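# Lift three sand cores from mould onto plywood boards

## Task

Remove three sand cores from the mould: the long core with the rounded nose, plus the two upright bladed cores in the mould half on the robot's right. Set all three down on the plywood boards next to the mould and release them. The remaining two cores must still be standing in the mould.

## Robot and tools

Robot: two six-joint arms with parallel grippers, left_arm and right_arm. In every row and per-joint list the joints go waist, shoulder, elbow, wrist pitch, wrist yaw, wrist roll, and then the gripper. Stated joint ranges in rad: waist -2.618 to 3.054, shoulder 0.000 to 3.142, elbow 0.000 to 3.142, wrist pitch -1.571 to 1.571, wrist yaw -1.571 to 1.571, wrist roll -2.094 to 2.094. The true ends may sit up to 0.059 rad either side of these.

Frames: the scene frame has its origin on the table surface halfway between the nominal bases, +x pointing out over the table, +z up, and left_arm on the +y side (arm names do not match image sides). Calibrated bases: left_arm at (+0.031, +0.345, 0) m, quat_wxyz (+1.000, 0, 0, +0.008); right_arm at (+0.030, -0.335, 0) m, quat_wxyz (+1.000, 0, 0, -0.014). Each arm reports its end_effector_position (m) and end_effector_quat_wxyz in its own base frame, and these can be a few cm off. The reported point lies between the finger pads, about 1 cm behind the tips. Fingers point along gripper +z and close along gripper y. Cameras are cam_left_wrist and cam_right_wrist, both 896x504, and they are carried on the wrists.

The row format shared by every motion tool: 14 numbers in [-1, 1]. The first 7 are for left_arm (six joint values, then opening) and the next 7 are for right_arm. Always send all 14, even when only one arm moves. Joint values are offsets, not poses, counted from the Joint targets as they stand at the start of the action or call (not from the preceding row). A value of 1.0 equals 2.224 rad for waist, shoulder and elbow and 8.485 rad for the three wrist joints. Sending the same offset again moves the joint further. Opening is absolute: +1 fully open, -1 closed. In between, the fingers go to the width that grip_measured would read. Putting 0 in an arm's joint slots recommands its current targets. To keep a gripper unchanged, resend its present command, because 0 means half-open.

execute_actions(actions, cameras): actions is a list of actions. Each action is a list of up to 15 rows, with one row per 1/30 s step, and the last row is held for whatever remains of the 15 steps. If any joint would end more than 0.059 rad beyond its range, the action is rejected for both arms. A malformed action, or a first action that fails this check, rejects the entire call. An empty list simply returns state and images. cameras: omitted, null or ["all"] gives every camera, [] gives none, and an unknown name invalidates the call.

move(target, speed, blend, opening_speed, blocking, cameras): target is one 14-number row, or a list of up to 15 rows. Every row's offsets are measured from the same starting Joint targets. All joints travel in sync, so grippers trace curves. Nothing is avoided along the way, including the other arm. speed is in rad/s for the joint with the longest travel, 0.01 to 12.57, default 0.5; give one value or one per target. blend, in rad, rounds the corners at intermediate targets. opening_speed, 0.2 or more per second on the -1..1 scale, ramps the finger command gradually. A path is never shorter than 0.5 s, and it stops short if it needs more than 10 s. The result adds a move: line such as done, off_target (resting more than 0.035 rad away), moving, held or fault, plus limits=held if steps were withheld. Neither done nor off_target tells you about contact. With blocking=false the call returns after roughly 0.5 s and the motion continues.

wait(seconds 0 to 10) lets the simulation run under the last commands and ends early when a move finishes. stop brakes a running move, and it needs braking distance. zoom_image(camera, region [x0, y0, x1, y1] in pixels, at most 504x504) enlarges part of the latest image from a wrist camera. finished_scene(scene) ends the scene for good; call it only once the three cores rest on the boards and the gripper has released them.

Result lines: Joint positions (rad, gap between pads in m, 0.094 fully open), Joint velocities ("within noise" when still), Joint targets (the base that your next offsets count from), Joint torques (with per-unit offset and noise; joints 1 to 3 wrap at ±28 N m), Tool commands, grip_measured, and grip_effort_nm (negative means closing; it is not a measure of pad force). "joint sent to its limit" means a joint hit its real end. "joint command not followed" means the clearance check changed some steps. MOTOR HOT appears at 75 °C. At 90 °C an OVER-TEMPERATURE FAULT folds that arm and leaves it idle, and at 100 °C the arm goes limp. Heat comes from holding loads, long stretched reaches, or pressing against something that will not move.

Gripping: grip_measured can read up to about 2.7 mm too wide when empty. On a hard part under full squeeze it reads a bit below the part's width. Once the command is about 0.05 below the touch reading (0.11 for small or round parts) the gripper squeezes at full force, roughly 50 to 64 N per pad. To release, command an opening well above grip_measured. Close gently on fragile sand cores.

Limits that shape motion: each joint target stays within 0.339 rad (big joints) or 2.2 rad (wrist joints) of its measured angle. If a target would put the gripper more than 200 mm from where it is, the targets are scaled back, so large moves take several actions. While you write replies the simulation keeps running.

Avoid: dropping cores, releasing a core that is still moving, slamming or hitting hard, pushing hard, and the two arms striking or pinching each other (one gripper closing on the other's fingers counts). Nothing may fall off the table or be left off it. Knocking over the two cores that stay is also a failure. An arm that has been blocked keeps pushing until you command its targets back past its measured position. Occasionally a loose object may get a brief push.

Each tool is called after "Emit:" by a JSON object that holds its "op" and its "data", one argument or row to a line.

## Session

Emit:
{"op": "execute_actions", "data": {
  "actions": []
}}

Scene clock: 0.00 s.
left_arm: end_effector_position=(+0.3631, -0.0246, +0.2028) grip_measured=+1.000 grip_effort_nm=n/a end_effector_quat_wxyz=(+0.569, -0.059, +0.818, -0.064) | right_arm: end_effector_position=(+0.3464, +0.0127, +0.2781) grip_measured=+1.000 grip_effort_nm=n/a end_effector_quat_wxyz=(+0.512, -0.227, +0.829, +0.002)
Joint positions: left_arm=[-0.095 1.034 0.566 0.116 -0.051 -0.203 0.094] | right_arm=[-0.154 1.056 1.018 -0.499 -0.37 -0.476 0.094]
Joint velocities: within noise
Joint torques (N m): no reading
Heat: left arm: 32 °C; right arm: 36 °C.
Joint targets: left_arm=[-0.095 1.027 0.576 0.117 -0.051 -0.202] | right_arm=[-0.154 1.049 1.030 -0.497 -0.374 -0.475]
Tool commands: left_gripper/opening=+1.0 right_gripper/opening=+1.0

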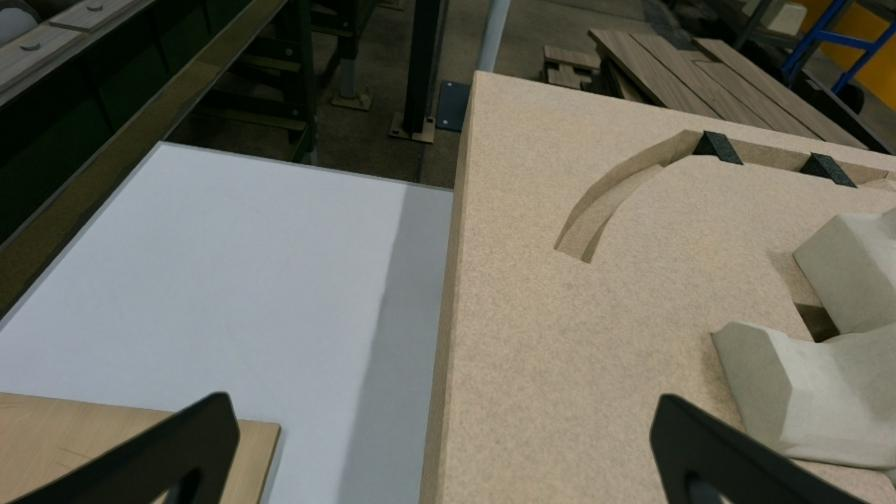

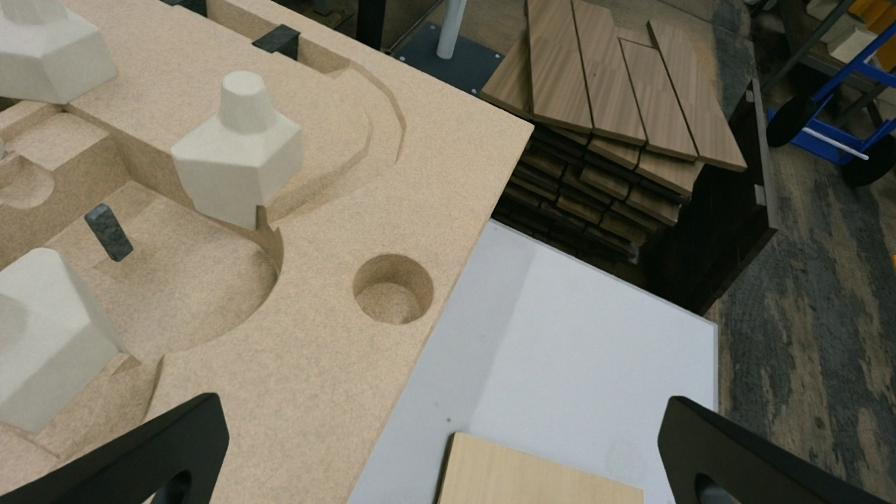

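Emit:
{"op": "move", "data": {
  "target": [-0.1371,0.1228,0.4604,-0.1788,0.006,0.0238,1,0.2041,0.1129,0.2563,-0.1064,0.0441,0.056,1],
  "speed": 0.8
}}

Scene clock: 17.77 s.
left_arm: end_effector_position=(+0.2563, -0.1038, +0.2768) grip_measured=+1.000 grip_effort_nm=0.027 end_effector_quat_wxyz=(+0.226, +0.186, +0.955, -0.042) | right_arm: end_effector_position=(+0.2655, +0.0826, +0.2750) grip_measured=+1.000 grip_effort_nm=0.027 end_effector_quat_wxyz=(+0.227, -0.147, +0.962, +0.036)
Joint positions: left_arm=[-0.393 1.292 1.578 -1.393 -0.007 -0.007 0.094] | right_arm=[0.294 1.294 1.571 -1.385 -0.006 -0.008 0.094]
Joint velocities: within noise
Joint torques (N m): left_arm=[-0.49 -2.48 6.42 1.23 0.11 0.02] | right_arm=[0.57 -2.61 7.36 0.73 0.03 0.07]
Heat: left arm: 35 °C; right arm: 39 °C.
Joint targets: left_arm=[-0.400 1.300 1.600 -1.400 0.000 0.000] | right_arm=[0.300 1.300 1.600 -1.399 0.000 0.000]
move: done

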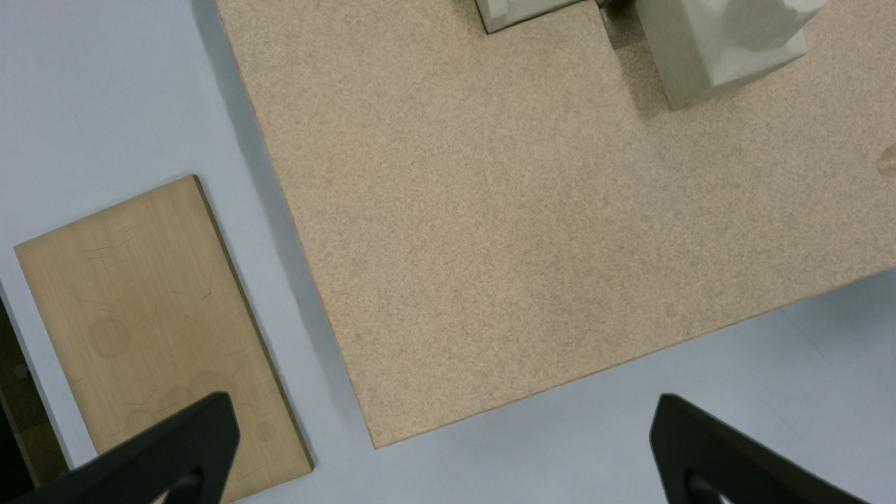

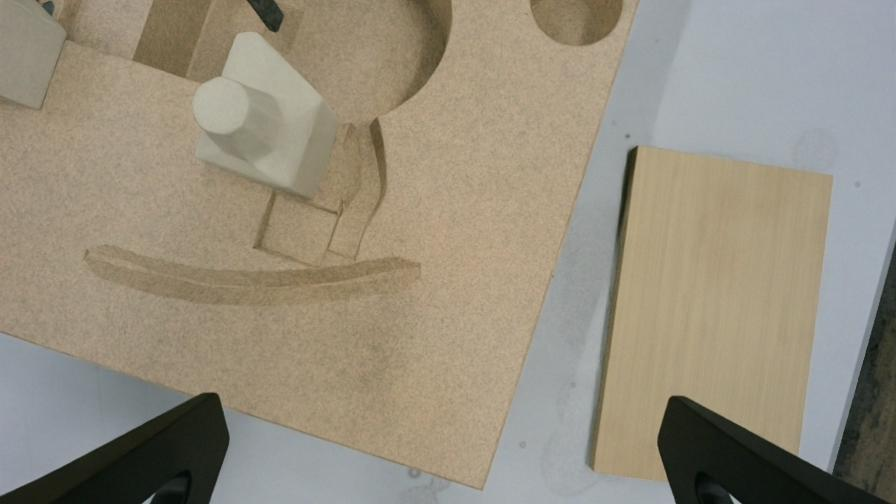

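Emit:
{"op": "move", "data": {
  "target": [-0.12,0,0,0.0471,0,0,1,0,0,0,0.0471,0,0,1],
  "speed": 0.8
}}

Emit:
{"op": "move", "data": {
  "target": [0,0.08,0,0,0,0,1,0.08,0.08,0,0,0,0,1],
  "speed": 0.8
}}

Scene clock: 21.83 s.
left_arm: end_effector_position=(+0.2775, -0.2141, +0.3332) grip_measured=+1.000 grip_effort_nm=0.022 end_effector_quat_wxyz=(+0.386, +0.293, +0.865, -0.132) | right_arm: end_effector_position=(+0.3344, +0.1033, +0.3289) grip_measured=+1.000 grip_effort_nm=0.022 end_effector_quat_wxyz=(+0.397, -0.138, +0.905, +0.060)
Joint positions: left_arm=[-0.662 1.292 1.578 -1.016 -0.003 -0.006 0.094] | right_arm=[0.294 1.294 1.571 -1.021 -0.005 -0.007 0.094]
Joint velocities: within noise
Joint torques (N m): left_arm=[-0.42 -2.91 6.84 2.02 0.06 0.01] | right_arm=[0.55 -2.99 7.76 1.44 0.04 0.04]
Heat: left arm: 35 °C; right arm: 38 °C.
Joint targets: left_arm=[-0.667 1.300 1.600 -1.000 0.000 -0.001] | right_arm=[0.300 1.300 1.600 -1.000 0.000 0.001]
move: done

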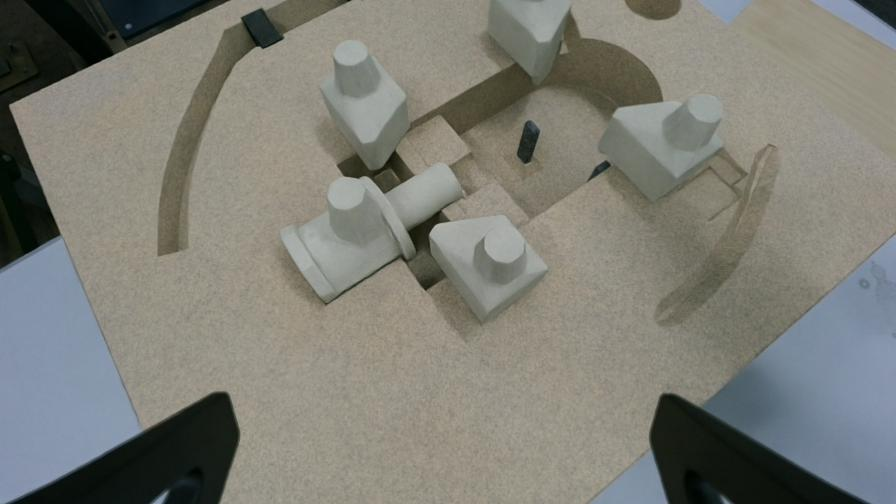

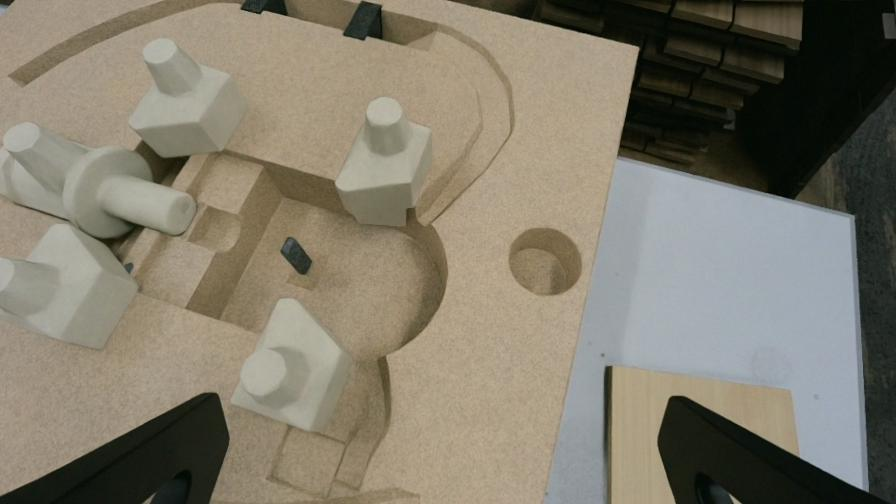

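Scene clock: 22.60 s.
left_arm: end_effector_position=(+0.3065, -0.2367, +0.2705) grip_measured=+1.000 grip_effort_nm=0.027 end_effector_quat_wxyz=(+0.308, +0.304, +0.895, -0.105) | right_arm: end_effector_position=(+0.3431, +0.1784, +0.2673) grip_measured=+1.000 grip_effort_nm=0.027 end_effector_quat_wxyz=(+0.312, -0.227, +0.920, +0.075)
Joint positions: left_arm=[-0.662 1.482 1.584 -1.009 -0.003 -0.006 0.094] | right_arm=[0.476 1.486 1.581 -1.013 -0.001 -0.006 0.094]
Joint velocities: within noise
Joint torques (N m): left_arm=[-0.39 -5.57 6.45 1.74 0.07 0] | right_arm=[-0.03 -5.85 7.1 1.26 0.01 0.04]
Heat: left arm: 35 °C; right arm: 38 °C.
Joint targets: left_arm=[-0.667 1.478 1.600 -1.000 0.000 -0.001] | right_arm=[0.478 1.478 1.600 -1.000 0.000 0.001]
move: done

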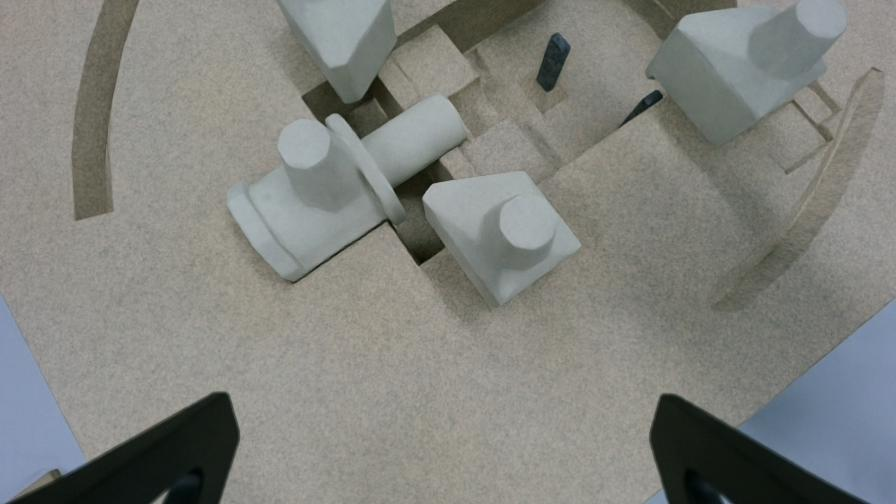

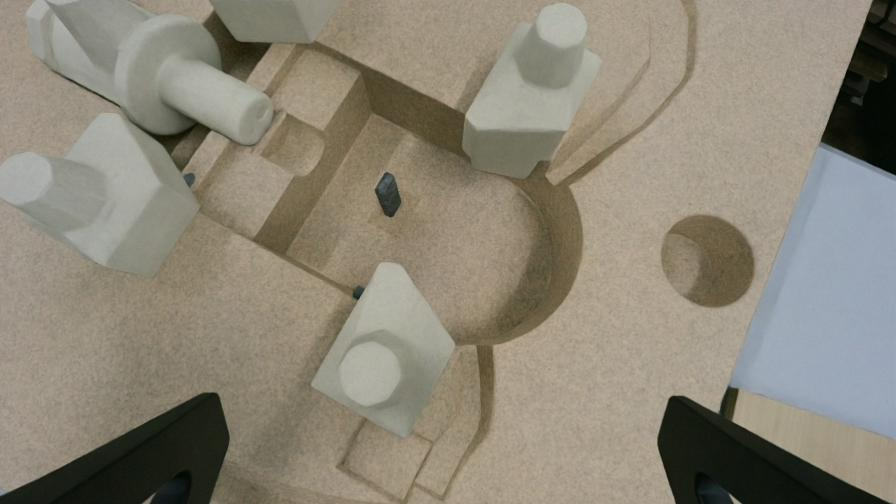

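Emit:
{"op": "move", "data": {
  "target": [0.0603,0.2257,0.2246,-0.0141,0,0,1,0.0324,0.0728,0.0553,-0.0216,0,0,1],
  "speed": 0.6
}}

Scene clock: 93.57 s.
left_arm: end_effector_position=(+0.4235, -0.2498, +0.2374) grip_measured=+1.000 grip_effort_nm=0.032 end_effector_quat_wxyz=(+0.268, +0.251, +0.927, -0.073) | right_arm: end_effector_position=(+0.3305, +0.2018, +0.2334) grip_measured=+1.000 grip_effort_nm=0.027 end_effector_quat_wxyz=(+0.219, -0.265, +0.937, +0.061)
Joint positions: left_arm=[-0.536 1.968 2.074 -1.115 -0.003 -0.006 0.094] | right_arm=[0.545 1.632 1.69 -1.169 -0.001 -0.006 0.094]
Joint velocities: within noise
Joint torques (N m): left_arm=[0.17 -8.29 7.16 1.41 0.06 0.01] | right_arm=[0.47 -5.68 8.2 0.68 0.01 0.04]
Heat: left arm: 37 °C; right arm: 39 °C.
Joint targets: left_arm=[-0.533 1.979 2.100 -1.120 0.000 -0.001] | right_arm=[0.550 1.640 1.723 -1.183 0.000 0.001]
move: done

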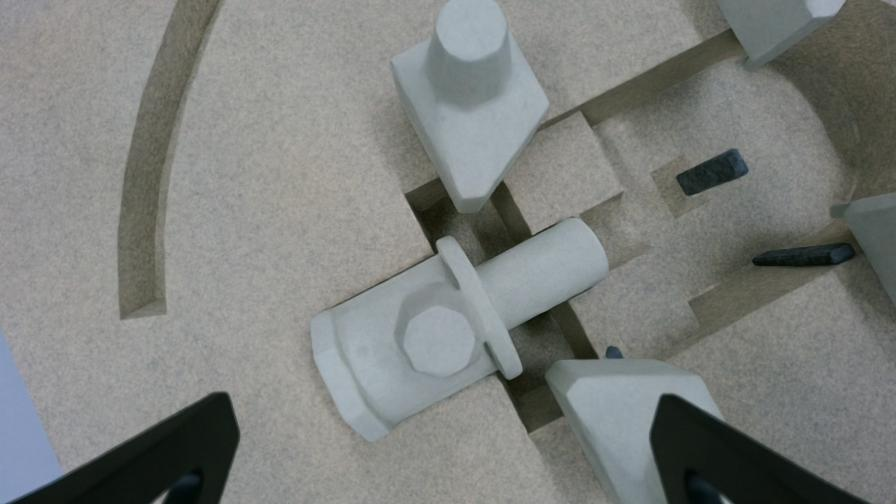

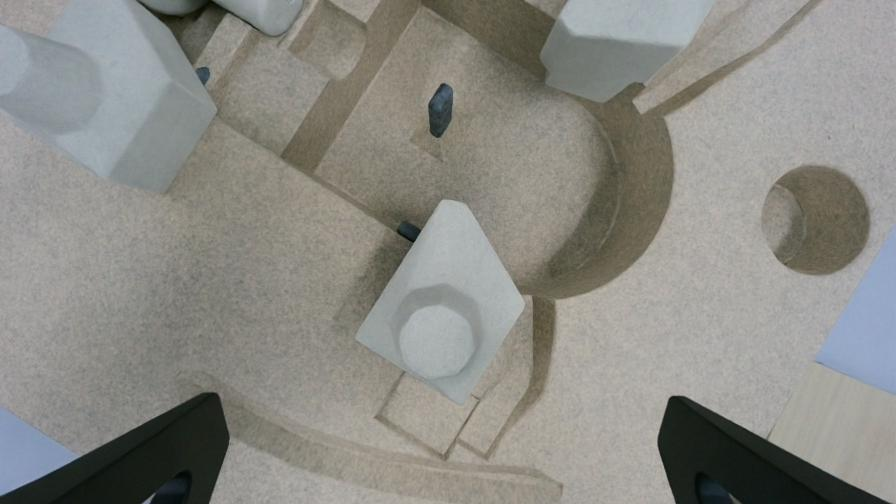

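Emit:
{"op": "move", "data": {
  "target": [0,-0.0171,-0.1479,0.0352,0,0,1,0,-0.0153,-0.1362,0.0319,0,0,1],
  "speed": 0.4
}}

Scene clock: 103.60 s.
left_arm: end_effector_position=(+0.4321, -0.2549, +0.1611) grip_measured=+1.000 grip_effort_nm=0.032 end_effector_quat_wxyz=(+0.257, +0.252, +0.930, -0.070) | right_arm: end_effector_position=(+0.3345, +0.2042, +0.1650) grip_measured=+1.000 grip_effort_nm=0.027 end_effector_quat_wxyz=(+0.206, -0.266, +0.940, +0.058)
Joint positions: left_arm=[-0.536 1.968 1.776 -0.839 -0.003 -0.006 0.094] | right_arm=[0.545 1.632 1.426 -0.934 -0.001 -0.006 0.094]
Joint velocities: within noise
Joint torques (N m): left_arm=[0.21 -11.37 4.92 1.65 0.06 -0.01] | right_arm=[0.47 -8.61 5.31 0.93 0 0.04]
Heat: left arm: 36 °C; right arm: 38 °C.
Joint targets: left_arm=[-0.533 1.941 1.771 -0.821 0.000 -0.001] | right_arm=[0.550 1.606 1.420 -0.913 0.000 0.001]
move: done

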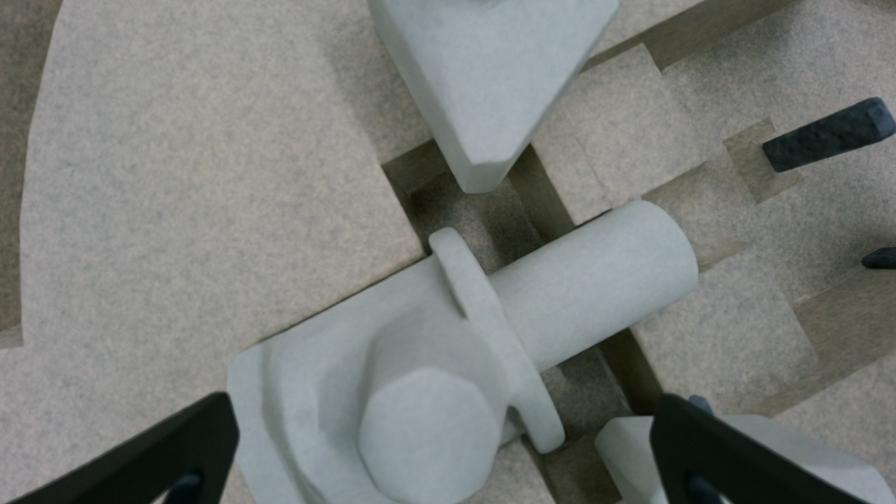

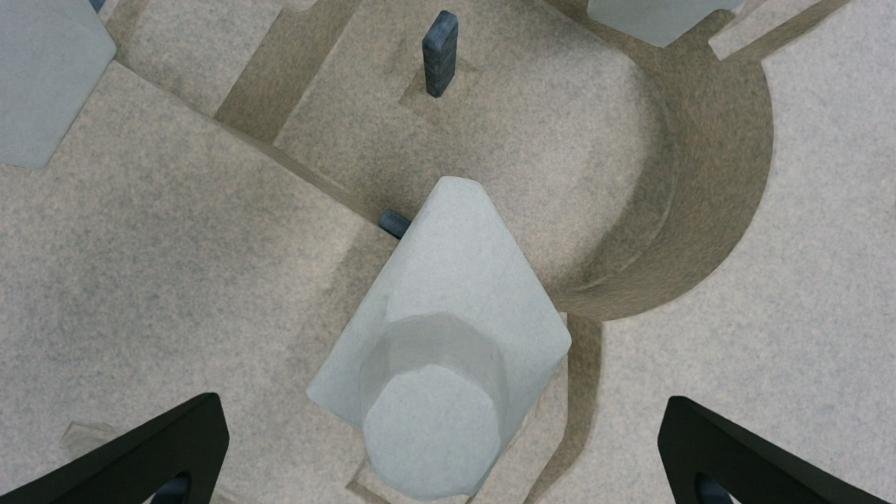

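Emit:
{"op": "move", "data": {
  "target": [
    [0,0,0.008,0,0,0,1,0,0,0.0,0,0,0,1],
    [0,0,0.008,0,0,0,-0.6,0,0,0,0,0,0,-0.6]
  ],
  "speed": 0.3,
  "opening_speed": 0.5
}}

Scene clock: 116.07 s.
left_arm: end_effector_position=(+0.4336, -0.2530, +0.1613) grip_measured=-0.337 grip_effort_nm=-0.999 end_effector_quat_wxyz=(+0.260, +0.252, +0.930, -0.065) | right_arm: end_effector_position=(+0.3339, +0.2062, +0.1652) grip_measured=-0.405 grip_effort_nm=-1.004 end_effector_quat_wxyz=(+0.206, -0.268, +0.939, +0.060)
Joint positions: left_arm=[-0.535 1.968 1.776 -0.837 -0.013 -0.003 0.031] | right_arm=[0.548 1.632 1.426 -0.932 -0.006 -0.006 0.028]
Joint velocities: within noise
Joint torques (N m): left_arm=[0.16 -11.4 6.37 1.6 0.16 -0.04] | right_arm=[0.27 -8.61 5.34 0.95 0.05 0.04]
Heat: left arm: 36 °C; right arm: 38 °C.
Joint targets: left_arm=[-0.533 1.941 1.788 -0.821 -0.001 0.000] | right_arm=[0.551 1.606 1.420 -0.912 0.000 0.001]
move: done

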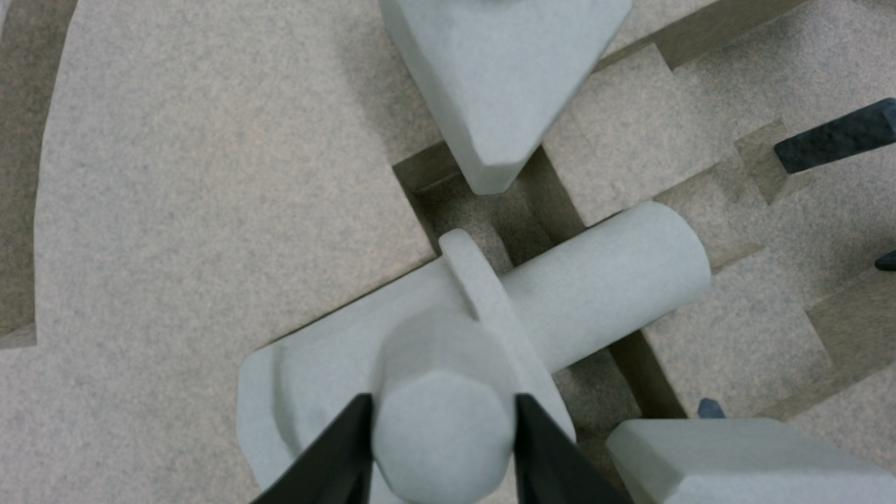

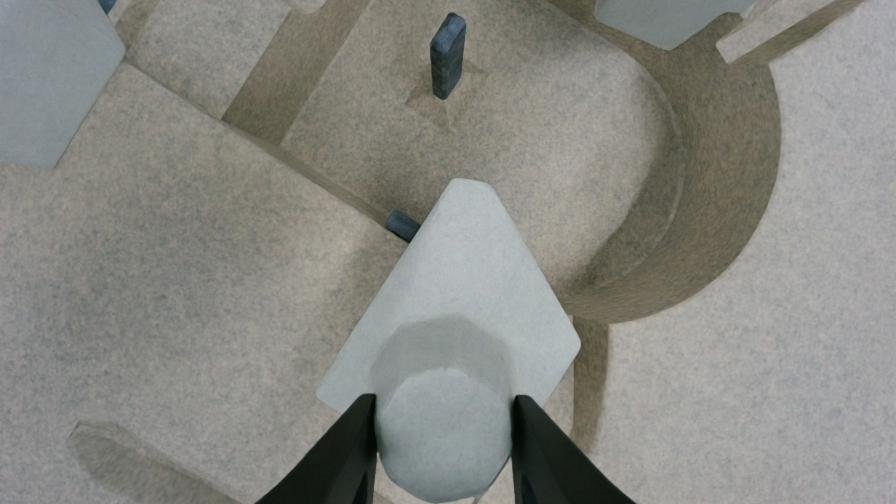

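Emit:
{"op": "move", "data": {
  "target": [
    [0,0.0202,0.0769,-0.019,0,0,-0.6,0,0.0175,0.0818,-0.0192,0,0,-0.6],
    [0,0.0576,0.2266,-0.0484,0,0,-0.6,0,0.0513,0.232,-0.0497,0,0,-0.6]
  ],
  "speed": 0.25
}}

Scene clock: 126.63 s.
left_arm: end_effector_position=(+0.4196, -0.2457, +0.2229) grip_measured=-0.339 grip_effort_nm=-0.994 end_effector_quat_wxyz=(+0.211, +0.258, +0.941, -0.054) | right_arm: end_effector_position=(+0.3271, +0.2016, +0.2507) grip_measured=-0.406 grip_effort_nm=-1.009 end_effector_quat_wxyz=(+0.185, -0.269, +0.944, +0.054)
Joint positions: left_arm=[-0.534 2.078 2.239 -1.292 -0.007 0.001 0.031] | right_arm=[0.548 1.72 1.892 -1.354 -0.005 -0.006 0.028]
Joint velocities: within noise
Joint torques (N m): left_arm=[0.13 -10.22 9.35 1.88 0.09 -0.07] | right_arm=[0.27 -6.68 8.83 0.92 0.03 0.04]
Heat: left arm: 37 °C; right arm: 37 °C.
Joint targets: left_arm=[-0.533 2.069 2.293 -1.232 0.000 0.000] | right_arm=[0.551 1.720 1.936 -1.334 0.000 0.001]
move: off_target (left_arm, right_arm); left_arm: the wrist pitch is farthest, 0.060 rad from its target; right_arm: the elbow is farthest, 0.045 rad from its target

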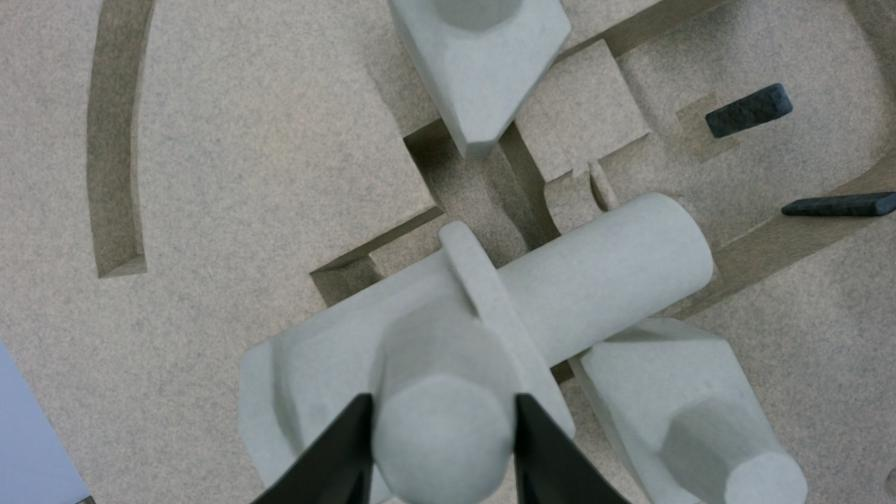

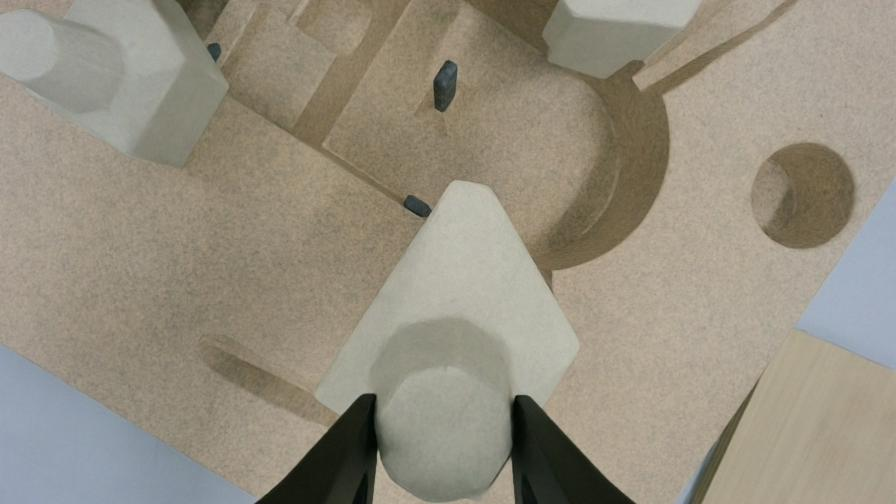

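Emit:
{"op": "move", "data": {
  "target": [0,-0.0135,0.0571,-0.0045,0,0,-0.6,0,0.0436,0.1367,-0.0196,0,0,-0.6],
  "speed": 0.4
}}

Scene clock: 133.10 s.
left_arm: end_effector_position=(+0.4217, -0.2470, +0.2599) grip_measured=-0.339 grip_effort_nm=-1.013 end_effector_quat_wxyz=(+0.247, +0.255, +0.933, -0.064) | right_arm: end_effector_position=(+0.3339, +0.2058, +0.2958) grip_measured=-0.406 grip_effort_nm=-1.004 end_effector_quat_wxyz=(+0.205, -0.268, +0.940, +0.059)
Joint positions: left_arm=[-0.534 2.079 2.366 -1.343 -0.007 0.001 0.031] | right_arm=[0.548 1.816 2.198 -1.524 -0.005 -0.006 0.028]
Joint velocities: within noise
Joint torques (N m): left_arm=[0.14 -12.51 9.07 2.19 0.1 -0.08] | right_arm=[0.27 -6.9 8.1 1.01 0.03 0.04]
Heat: left arm: 38 °C; right arm: 37 °C.
Joint targets: left_arm=[-0.533 2.039 2.419 -1.270 0.000 0.000] | right_arm=[0.551 1.817 2.240 -1.500 0.000 0.001]
move: off_target (left_arm, right_arm); left_arm: the wrist pitch is farthest, 0.073 rad from its target; right_arm: the elbow is farthest, 0.042 rad from its target

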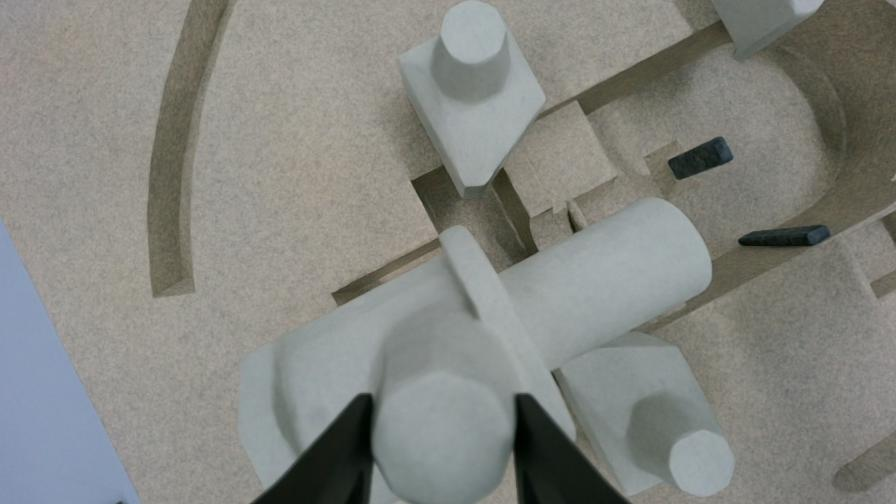

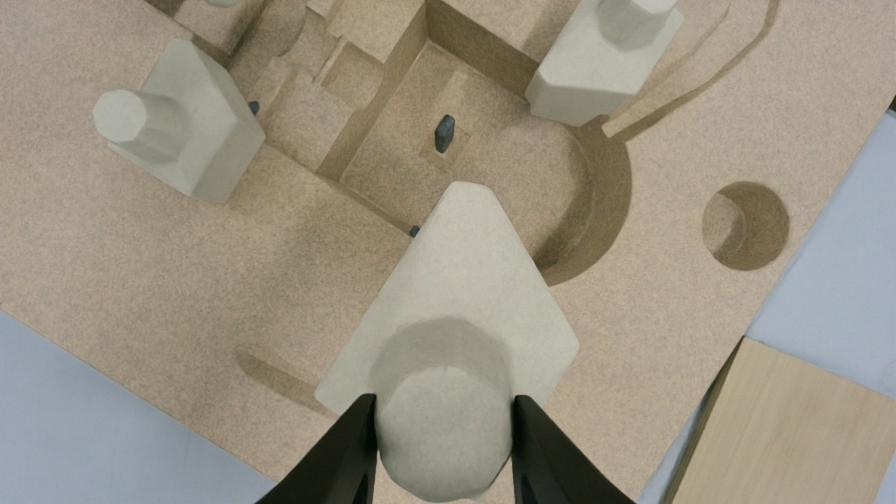

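Emit:
{"op": "move", "data": {
  "target": [
    [0.3296,0,0,0,0,0,-0.6,0,-0.3113,-0.3660,0.0514,0,0,-0.6],
    [0.4546,-0.3341,-0.4573,0.0182,0,0,-0.6,-0.4051,-0.3113,-0.3660,0.0514,0,0,-0.6]
  ],
  "speed": 0.7
}}

Scene clock: 147.03 s.
left_arm: end_effector_position=(+0.2711, +0.1409, +0.2190) grip_measured=-0.339 grip_effort_nm=-0.994 end_effector_quat_wxyz=(+0.203, -0.229, +0.951, +0.052) | right_arm: end_effector_position=(+0.2743, -0.0988, +0.2924) grip_measured=-0.406 grip_effort_nm=-1.004 end_effector_quat_wxyz=(+0.336, +0.160, +0.926, -0.062)
Joint positions: left_arm=[0.473 1.347 1.387 -1.189 -0.005 0.001 0.031] | right_arm=[-0.347 1.149 1.42 -1.145 0.003 -0.006 0.028]
Joint velocities: within noise
Joint torques (N m): left_arm=[0.43 -7.79 6.12 2.03 0.09 -0.06] | right_arm=[-0.32 -4.22 5.81 1.87 -0.04 0.03]
Heat: left arm: 39 °C; right arm: 38 °C.
Joint targets: left_arm=[0.478 1.296 1.403 -1.116 0.000 0.000] | right_arm=[-0.351 1.125 1.426 -1.064 0.000 0.001]
move: off_target (left_arm, right_arm); left_arm: the wrist pitch is farthest, 0.073 rad from its target; right_arm: the wrist pitch is farthest, 0.081 rad from its target

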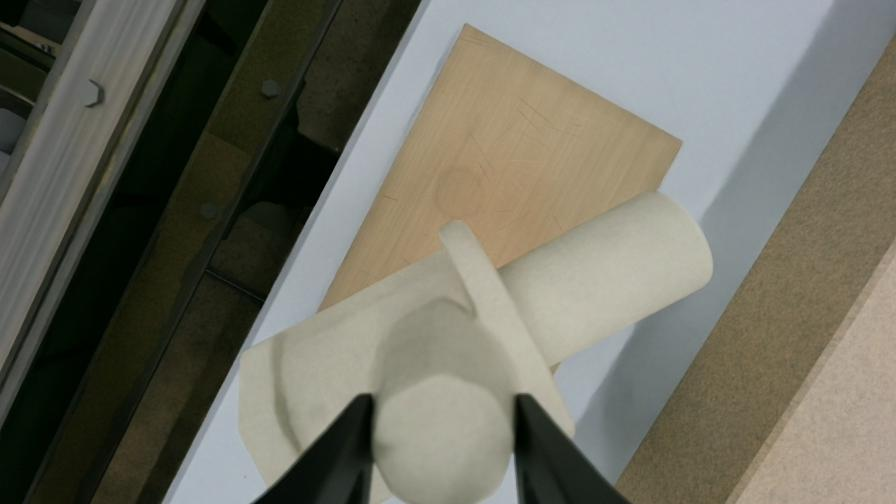

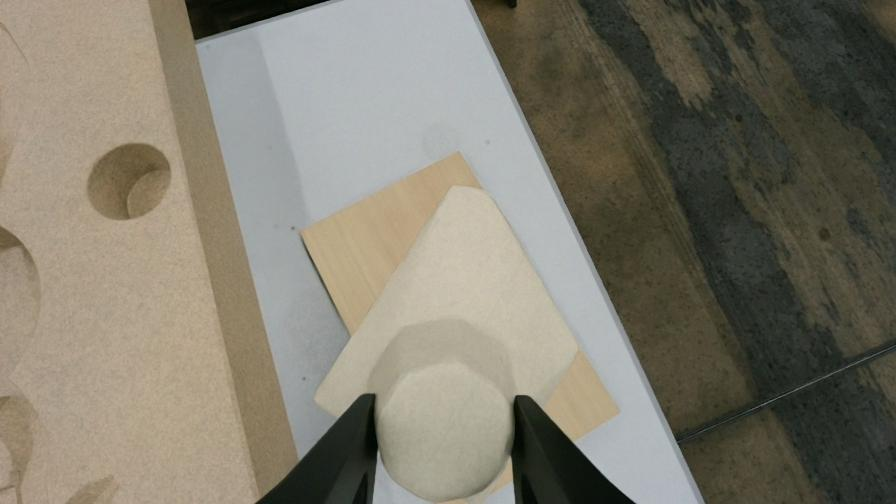

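Emit:
{"op": "move", "data": {
  "target": [-0.027,-0.0387,-0.2307,0.062,0,0,-0.6,0.0225,0.0063,-0.4897,0.1846,0,-0.0642,-0.6],
  "speed": 0.5
}}

Scene clock: 171.30 s.
left_arm: end_effector_position=(+0.2821, +0.1307, +0.1217) grip_measured=-0.339 grip_effort_nm=-0.999 end_effector_quat_wxyz=(+0.252, -0.205, +0.944, +0.057) | right_arm: end_effector_position=(+0.3303, -0.1045, +0.1127) grip_measured=-0.406 grip_effort_nm=-0.999 end_effector_quat_wxyz=(+0.485, -0.098, +0.841, -0.221)
Joint positions: left_arm=[0.428 1.25 0.882 -0.68 -0.005 0.001 0.031] | right_arm=[-0.308 1.149 0.325 0.377 0.003 -0.541 0.028]
Joint velocities: within noise
Joint torques (N m): left_arm=[-0.66 -6.41 5.78 2.39 0.08 -0.08] | right_arm=[0.61 -3.38 6.58 2.64 -0.05 -0.09]
Heat: left arm: 39 °C; right arm: 43 °C.
Joint targets: left_arm=[0.418 1.210 0.889 -0.590 0.000 0.000] | right_arm=[-0.301 1.139 0.337 0.502 0.000 -0.544]
move: off_target (left_arm, right_arm); left_arm: the wrist pitch is farthest, 0.090 rad from its target; right_arm: the wrist pitch is farthest, 0.126 rad from its target

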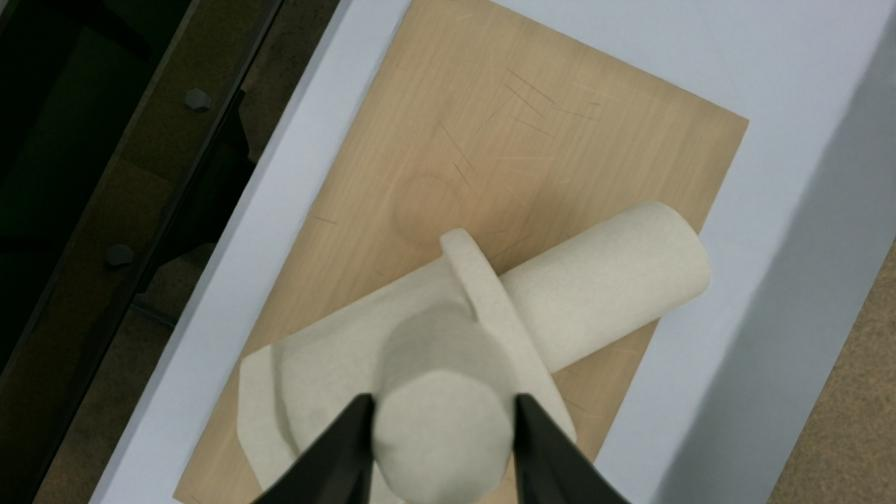

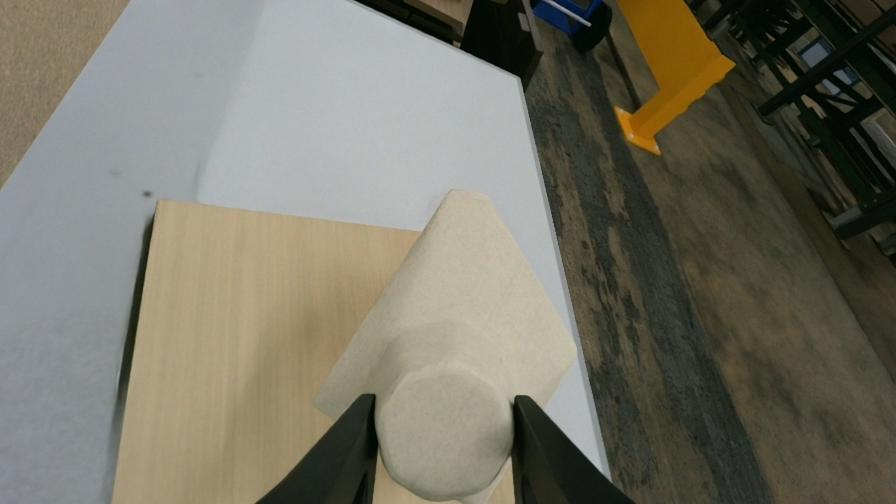

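Emit:
{"op": "move", "data": {
  "target": [0,-0.01,-0.0595,0.0156,0,0,-0.6,-0.0225,0.1515,-0.0643,0.0705,0,0,-0.6],
  "speed": 0.3
}}

Scene clock: 186.77 s.
left_arm: end_effector_position=(+0.2881, +0.1346, +0.1208) grip_measured=-0.339 grip_effort_nm=-1.004 end_effector_quat_wxyz=(+0.308, -0.202, +0.927, +0.073) | right_arm: end_effector_position=(+0.3393, -0.1196, +0.0913) grip_measured=-0.406 grip_effort_nm=-1.009 end_effector_quat_wxyz=(+0.538, -0.082, +0.799, -0.256)
Joint positions: left_arm=[0.428 1.183 0.77 -0.512 -0.011 0.002 0.031] | right_arm=[-0.341 1.478 0.192 0.992 0.001 -0.545 0.028]
Joint velocities: within noise
Joint torques (N m): left_arm=[-0.66 -2.77 4.31 2.2 0.14 -0.08] | right_arm=[-0.84 -3.75 4.26 2.55 -0.02 -0.03]
Heat: left arm: 39 °C; right arm: 50 °C.
Joint targets: left_arm=[0.418 1.188 0.757 -0.457 0.000 0.000] | right_arm=[-0.351 1.476 0.194 1.100 0.000 -0.544]
move: off_target (left_arm, right_arm); left_arm: the wrist pitch is farthest, 0.055 rad from its target; right_arm: the wrist pitch is farthest, 0.108 rad from its target

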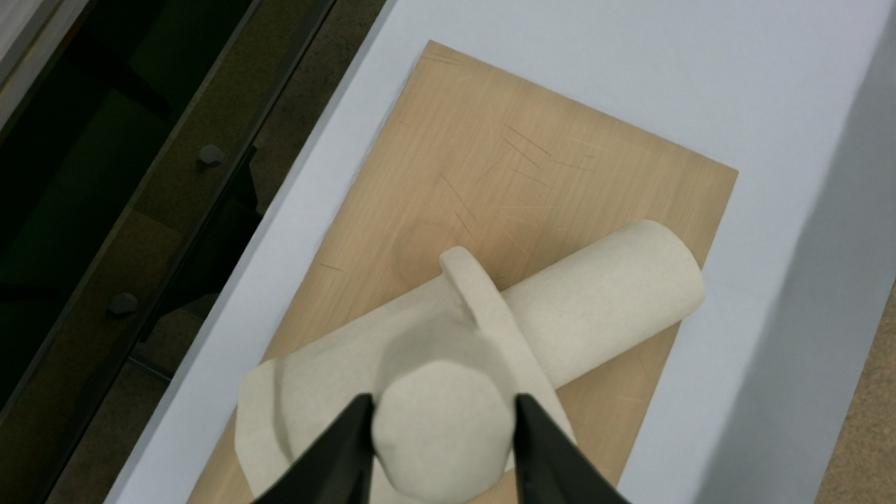

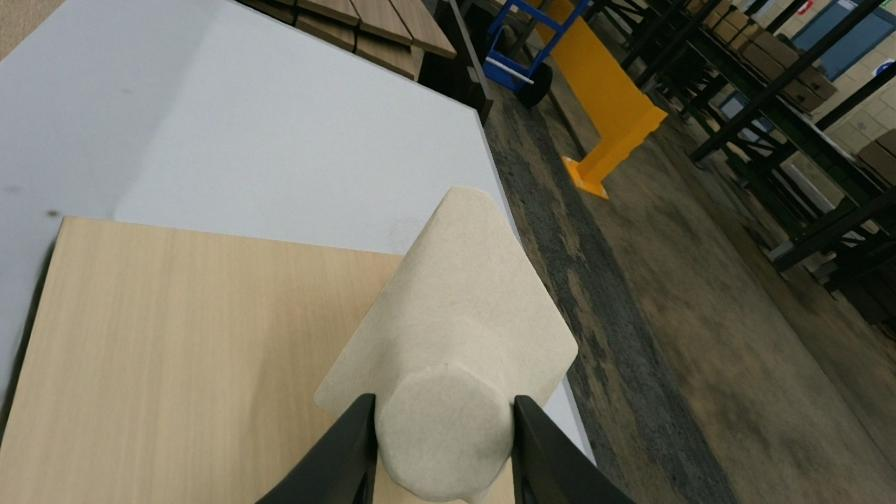

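Emit:
{"op": "move", "data": {
  "target": [0,0,0.0202,-0.0177,0,0,-0.6,0,0.1124,-0.009,0.0318,0,0,-0.6],
  "speed": 0.25
}}

Scene clock: 199.87 s.
left_arm: end_effector_position=(+0.2834, +0.1325, +0.1201) grip_measured=-0.339 grip_effort_nm=-0.999 end_effector_quat_wxyz=(+0.295, -0.202, +0.931, +0.070) | right_arm: end_effector_position=(+0.3470, -0.1238, +0.0764) grip_measured=-0.407 grip_effort_nm=-1.004 end_effector_quat_wxyz=(+0.553, -0.080, +0.786, -0.265)
Joint positions: left_arm=[0.428 1.183 0.784 -0.555 -0.011 0.005 0.031] | right_arm=[-0.345 1.709 0.184 1.273 0.002 -0.548 0.028]
Joint velocities: within noise
Joint torques (N m): left_arm=[-0.72 -2.65 6.87 1 0.14 -0.14] | right_arm=[-0.55 -3.1 2.17 2.46 -0.03 0]
Heat: left arm: 41 °C; right arm: 49 °C.
Joint targets: left_arm=[0.418 1.188 0.802 -0.608 0.000 0.000] | right_arm=[-0.351 1.726 0.174 1.370 0.000 -0.544]
move: off_target (left_arm, right_arm); left_arm: the wrist pitch is farthest, 0.052 rad from its target; right_arm: the wrist pitch is farthest, 0.097 rad from its target

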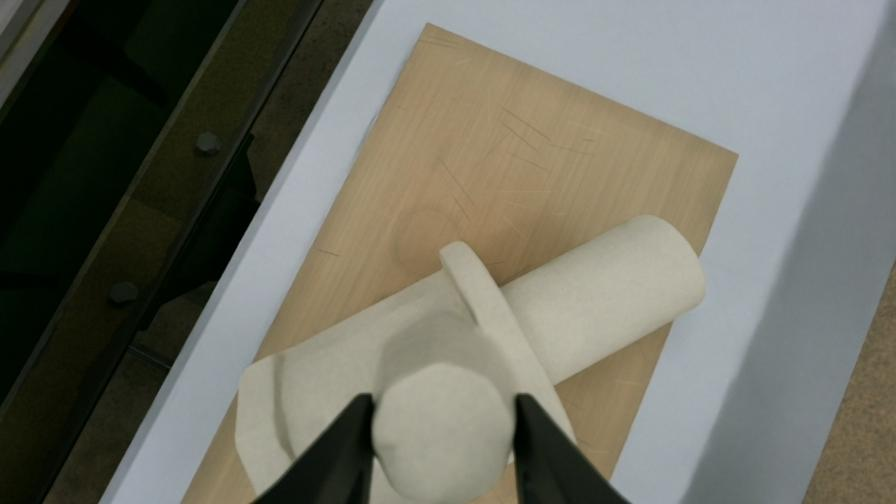

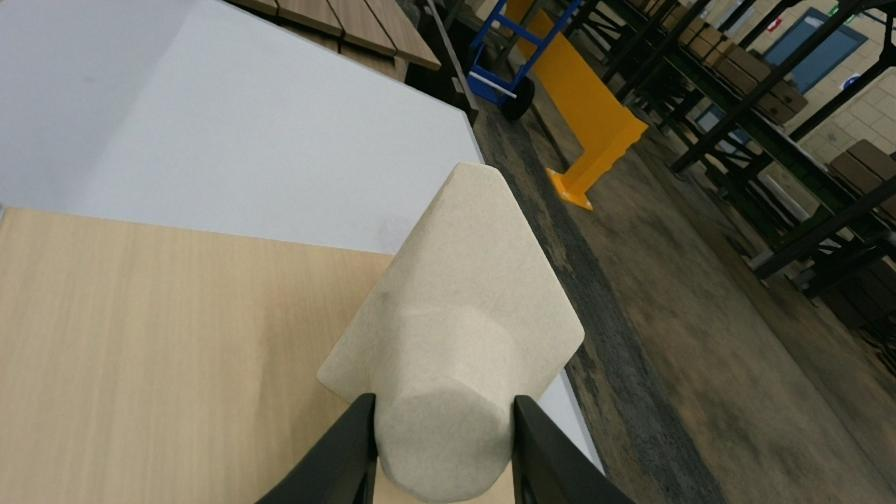

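Emit:
{"op": "move", "data": {
  "target": [0,0,0.0135,-0.0118,0,0,-0.6,0,0.094,0.0117,0.0177,0,0,-0.6],
  "speed": 0.25
}}

Scene clock: 205.97 s.
left_arm: end_effector_position=(+0.2733, +0.1278, +0.1197) grip_measured=-0.339 grip_effort_nm=-1.009 end_effector_quat_wxyz=(+0.267, -0.203, +0.940, +0.064) | right_arm: end_effector_position=(+0.3516, -0.1295, +0.0554) grip_measured=-0.410 grip_effort_nm=-1.004 end_effector_quat_wxyz=(+0.544, -0.084, +0.787, -0.279)
Joint positions: left_arm=[0.428 1.183 0.815 -0.645 -0.011 0.005 0.031] | right_arm=[-0.346 1.898 0.203 1.44 0.02 -0.575 0.028]
Joint velocities: within noise
Joint torques (N m): left_arm=[-0.68 -2.58 6.69 0.81 0.15 -0.13] | right_arm=[-0.39 -2.24 1.83 2.31 -0.19 0.3]
Heat: left arm: 39 °C; right arm: 50 °C.
Joint targets: left_arm=[0.418 1.188 0.832 -0.708 -0.001 0.000] | right_arm=[-0.351 1.935 0.200 1.520 0.000 -0.544]
move: off_target (left_arm, right_arm); left_arm: the wrist pitch is farthest, 0.063 rad from its target; right_arm: the wrist pitch is farthest, 0.081 rad from its target

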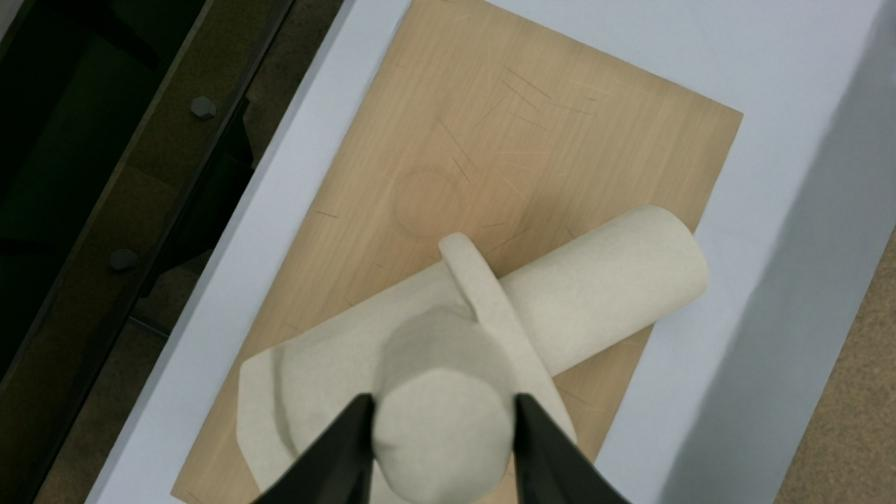

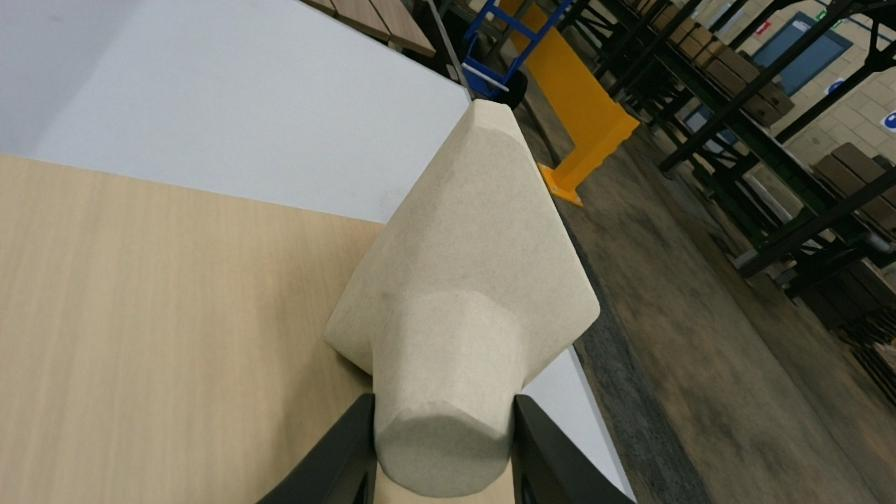

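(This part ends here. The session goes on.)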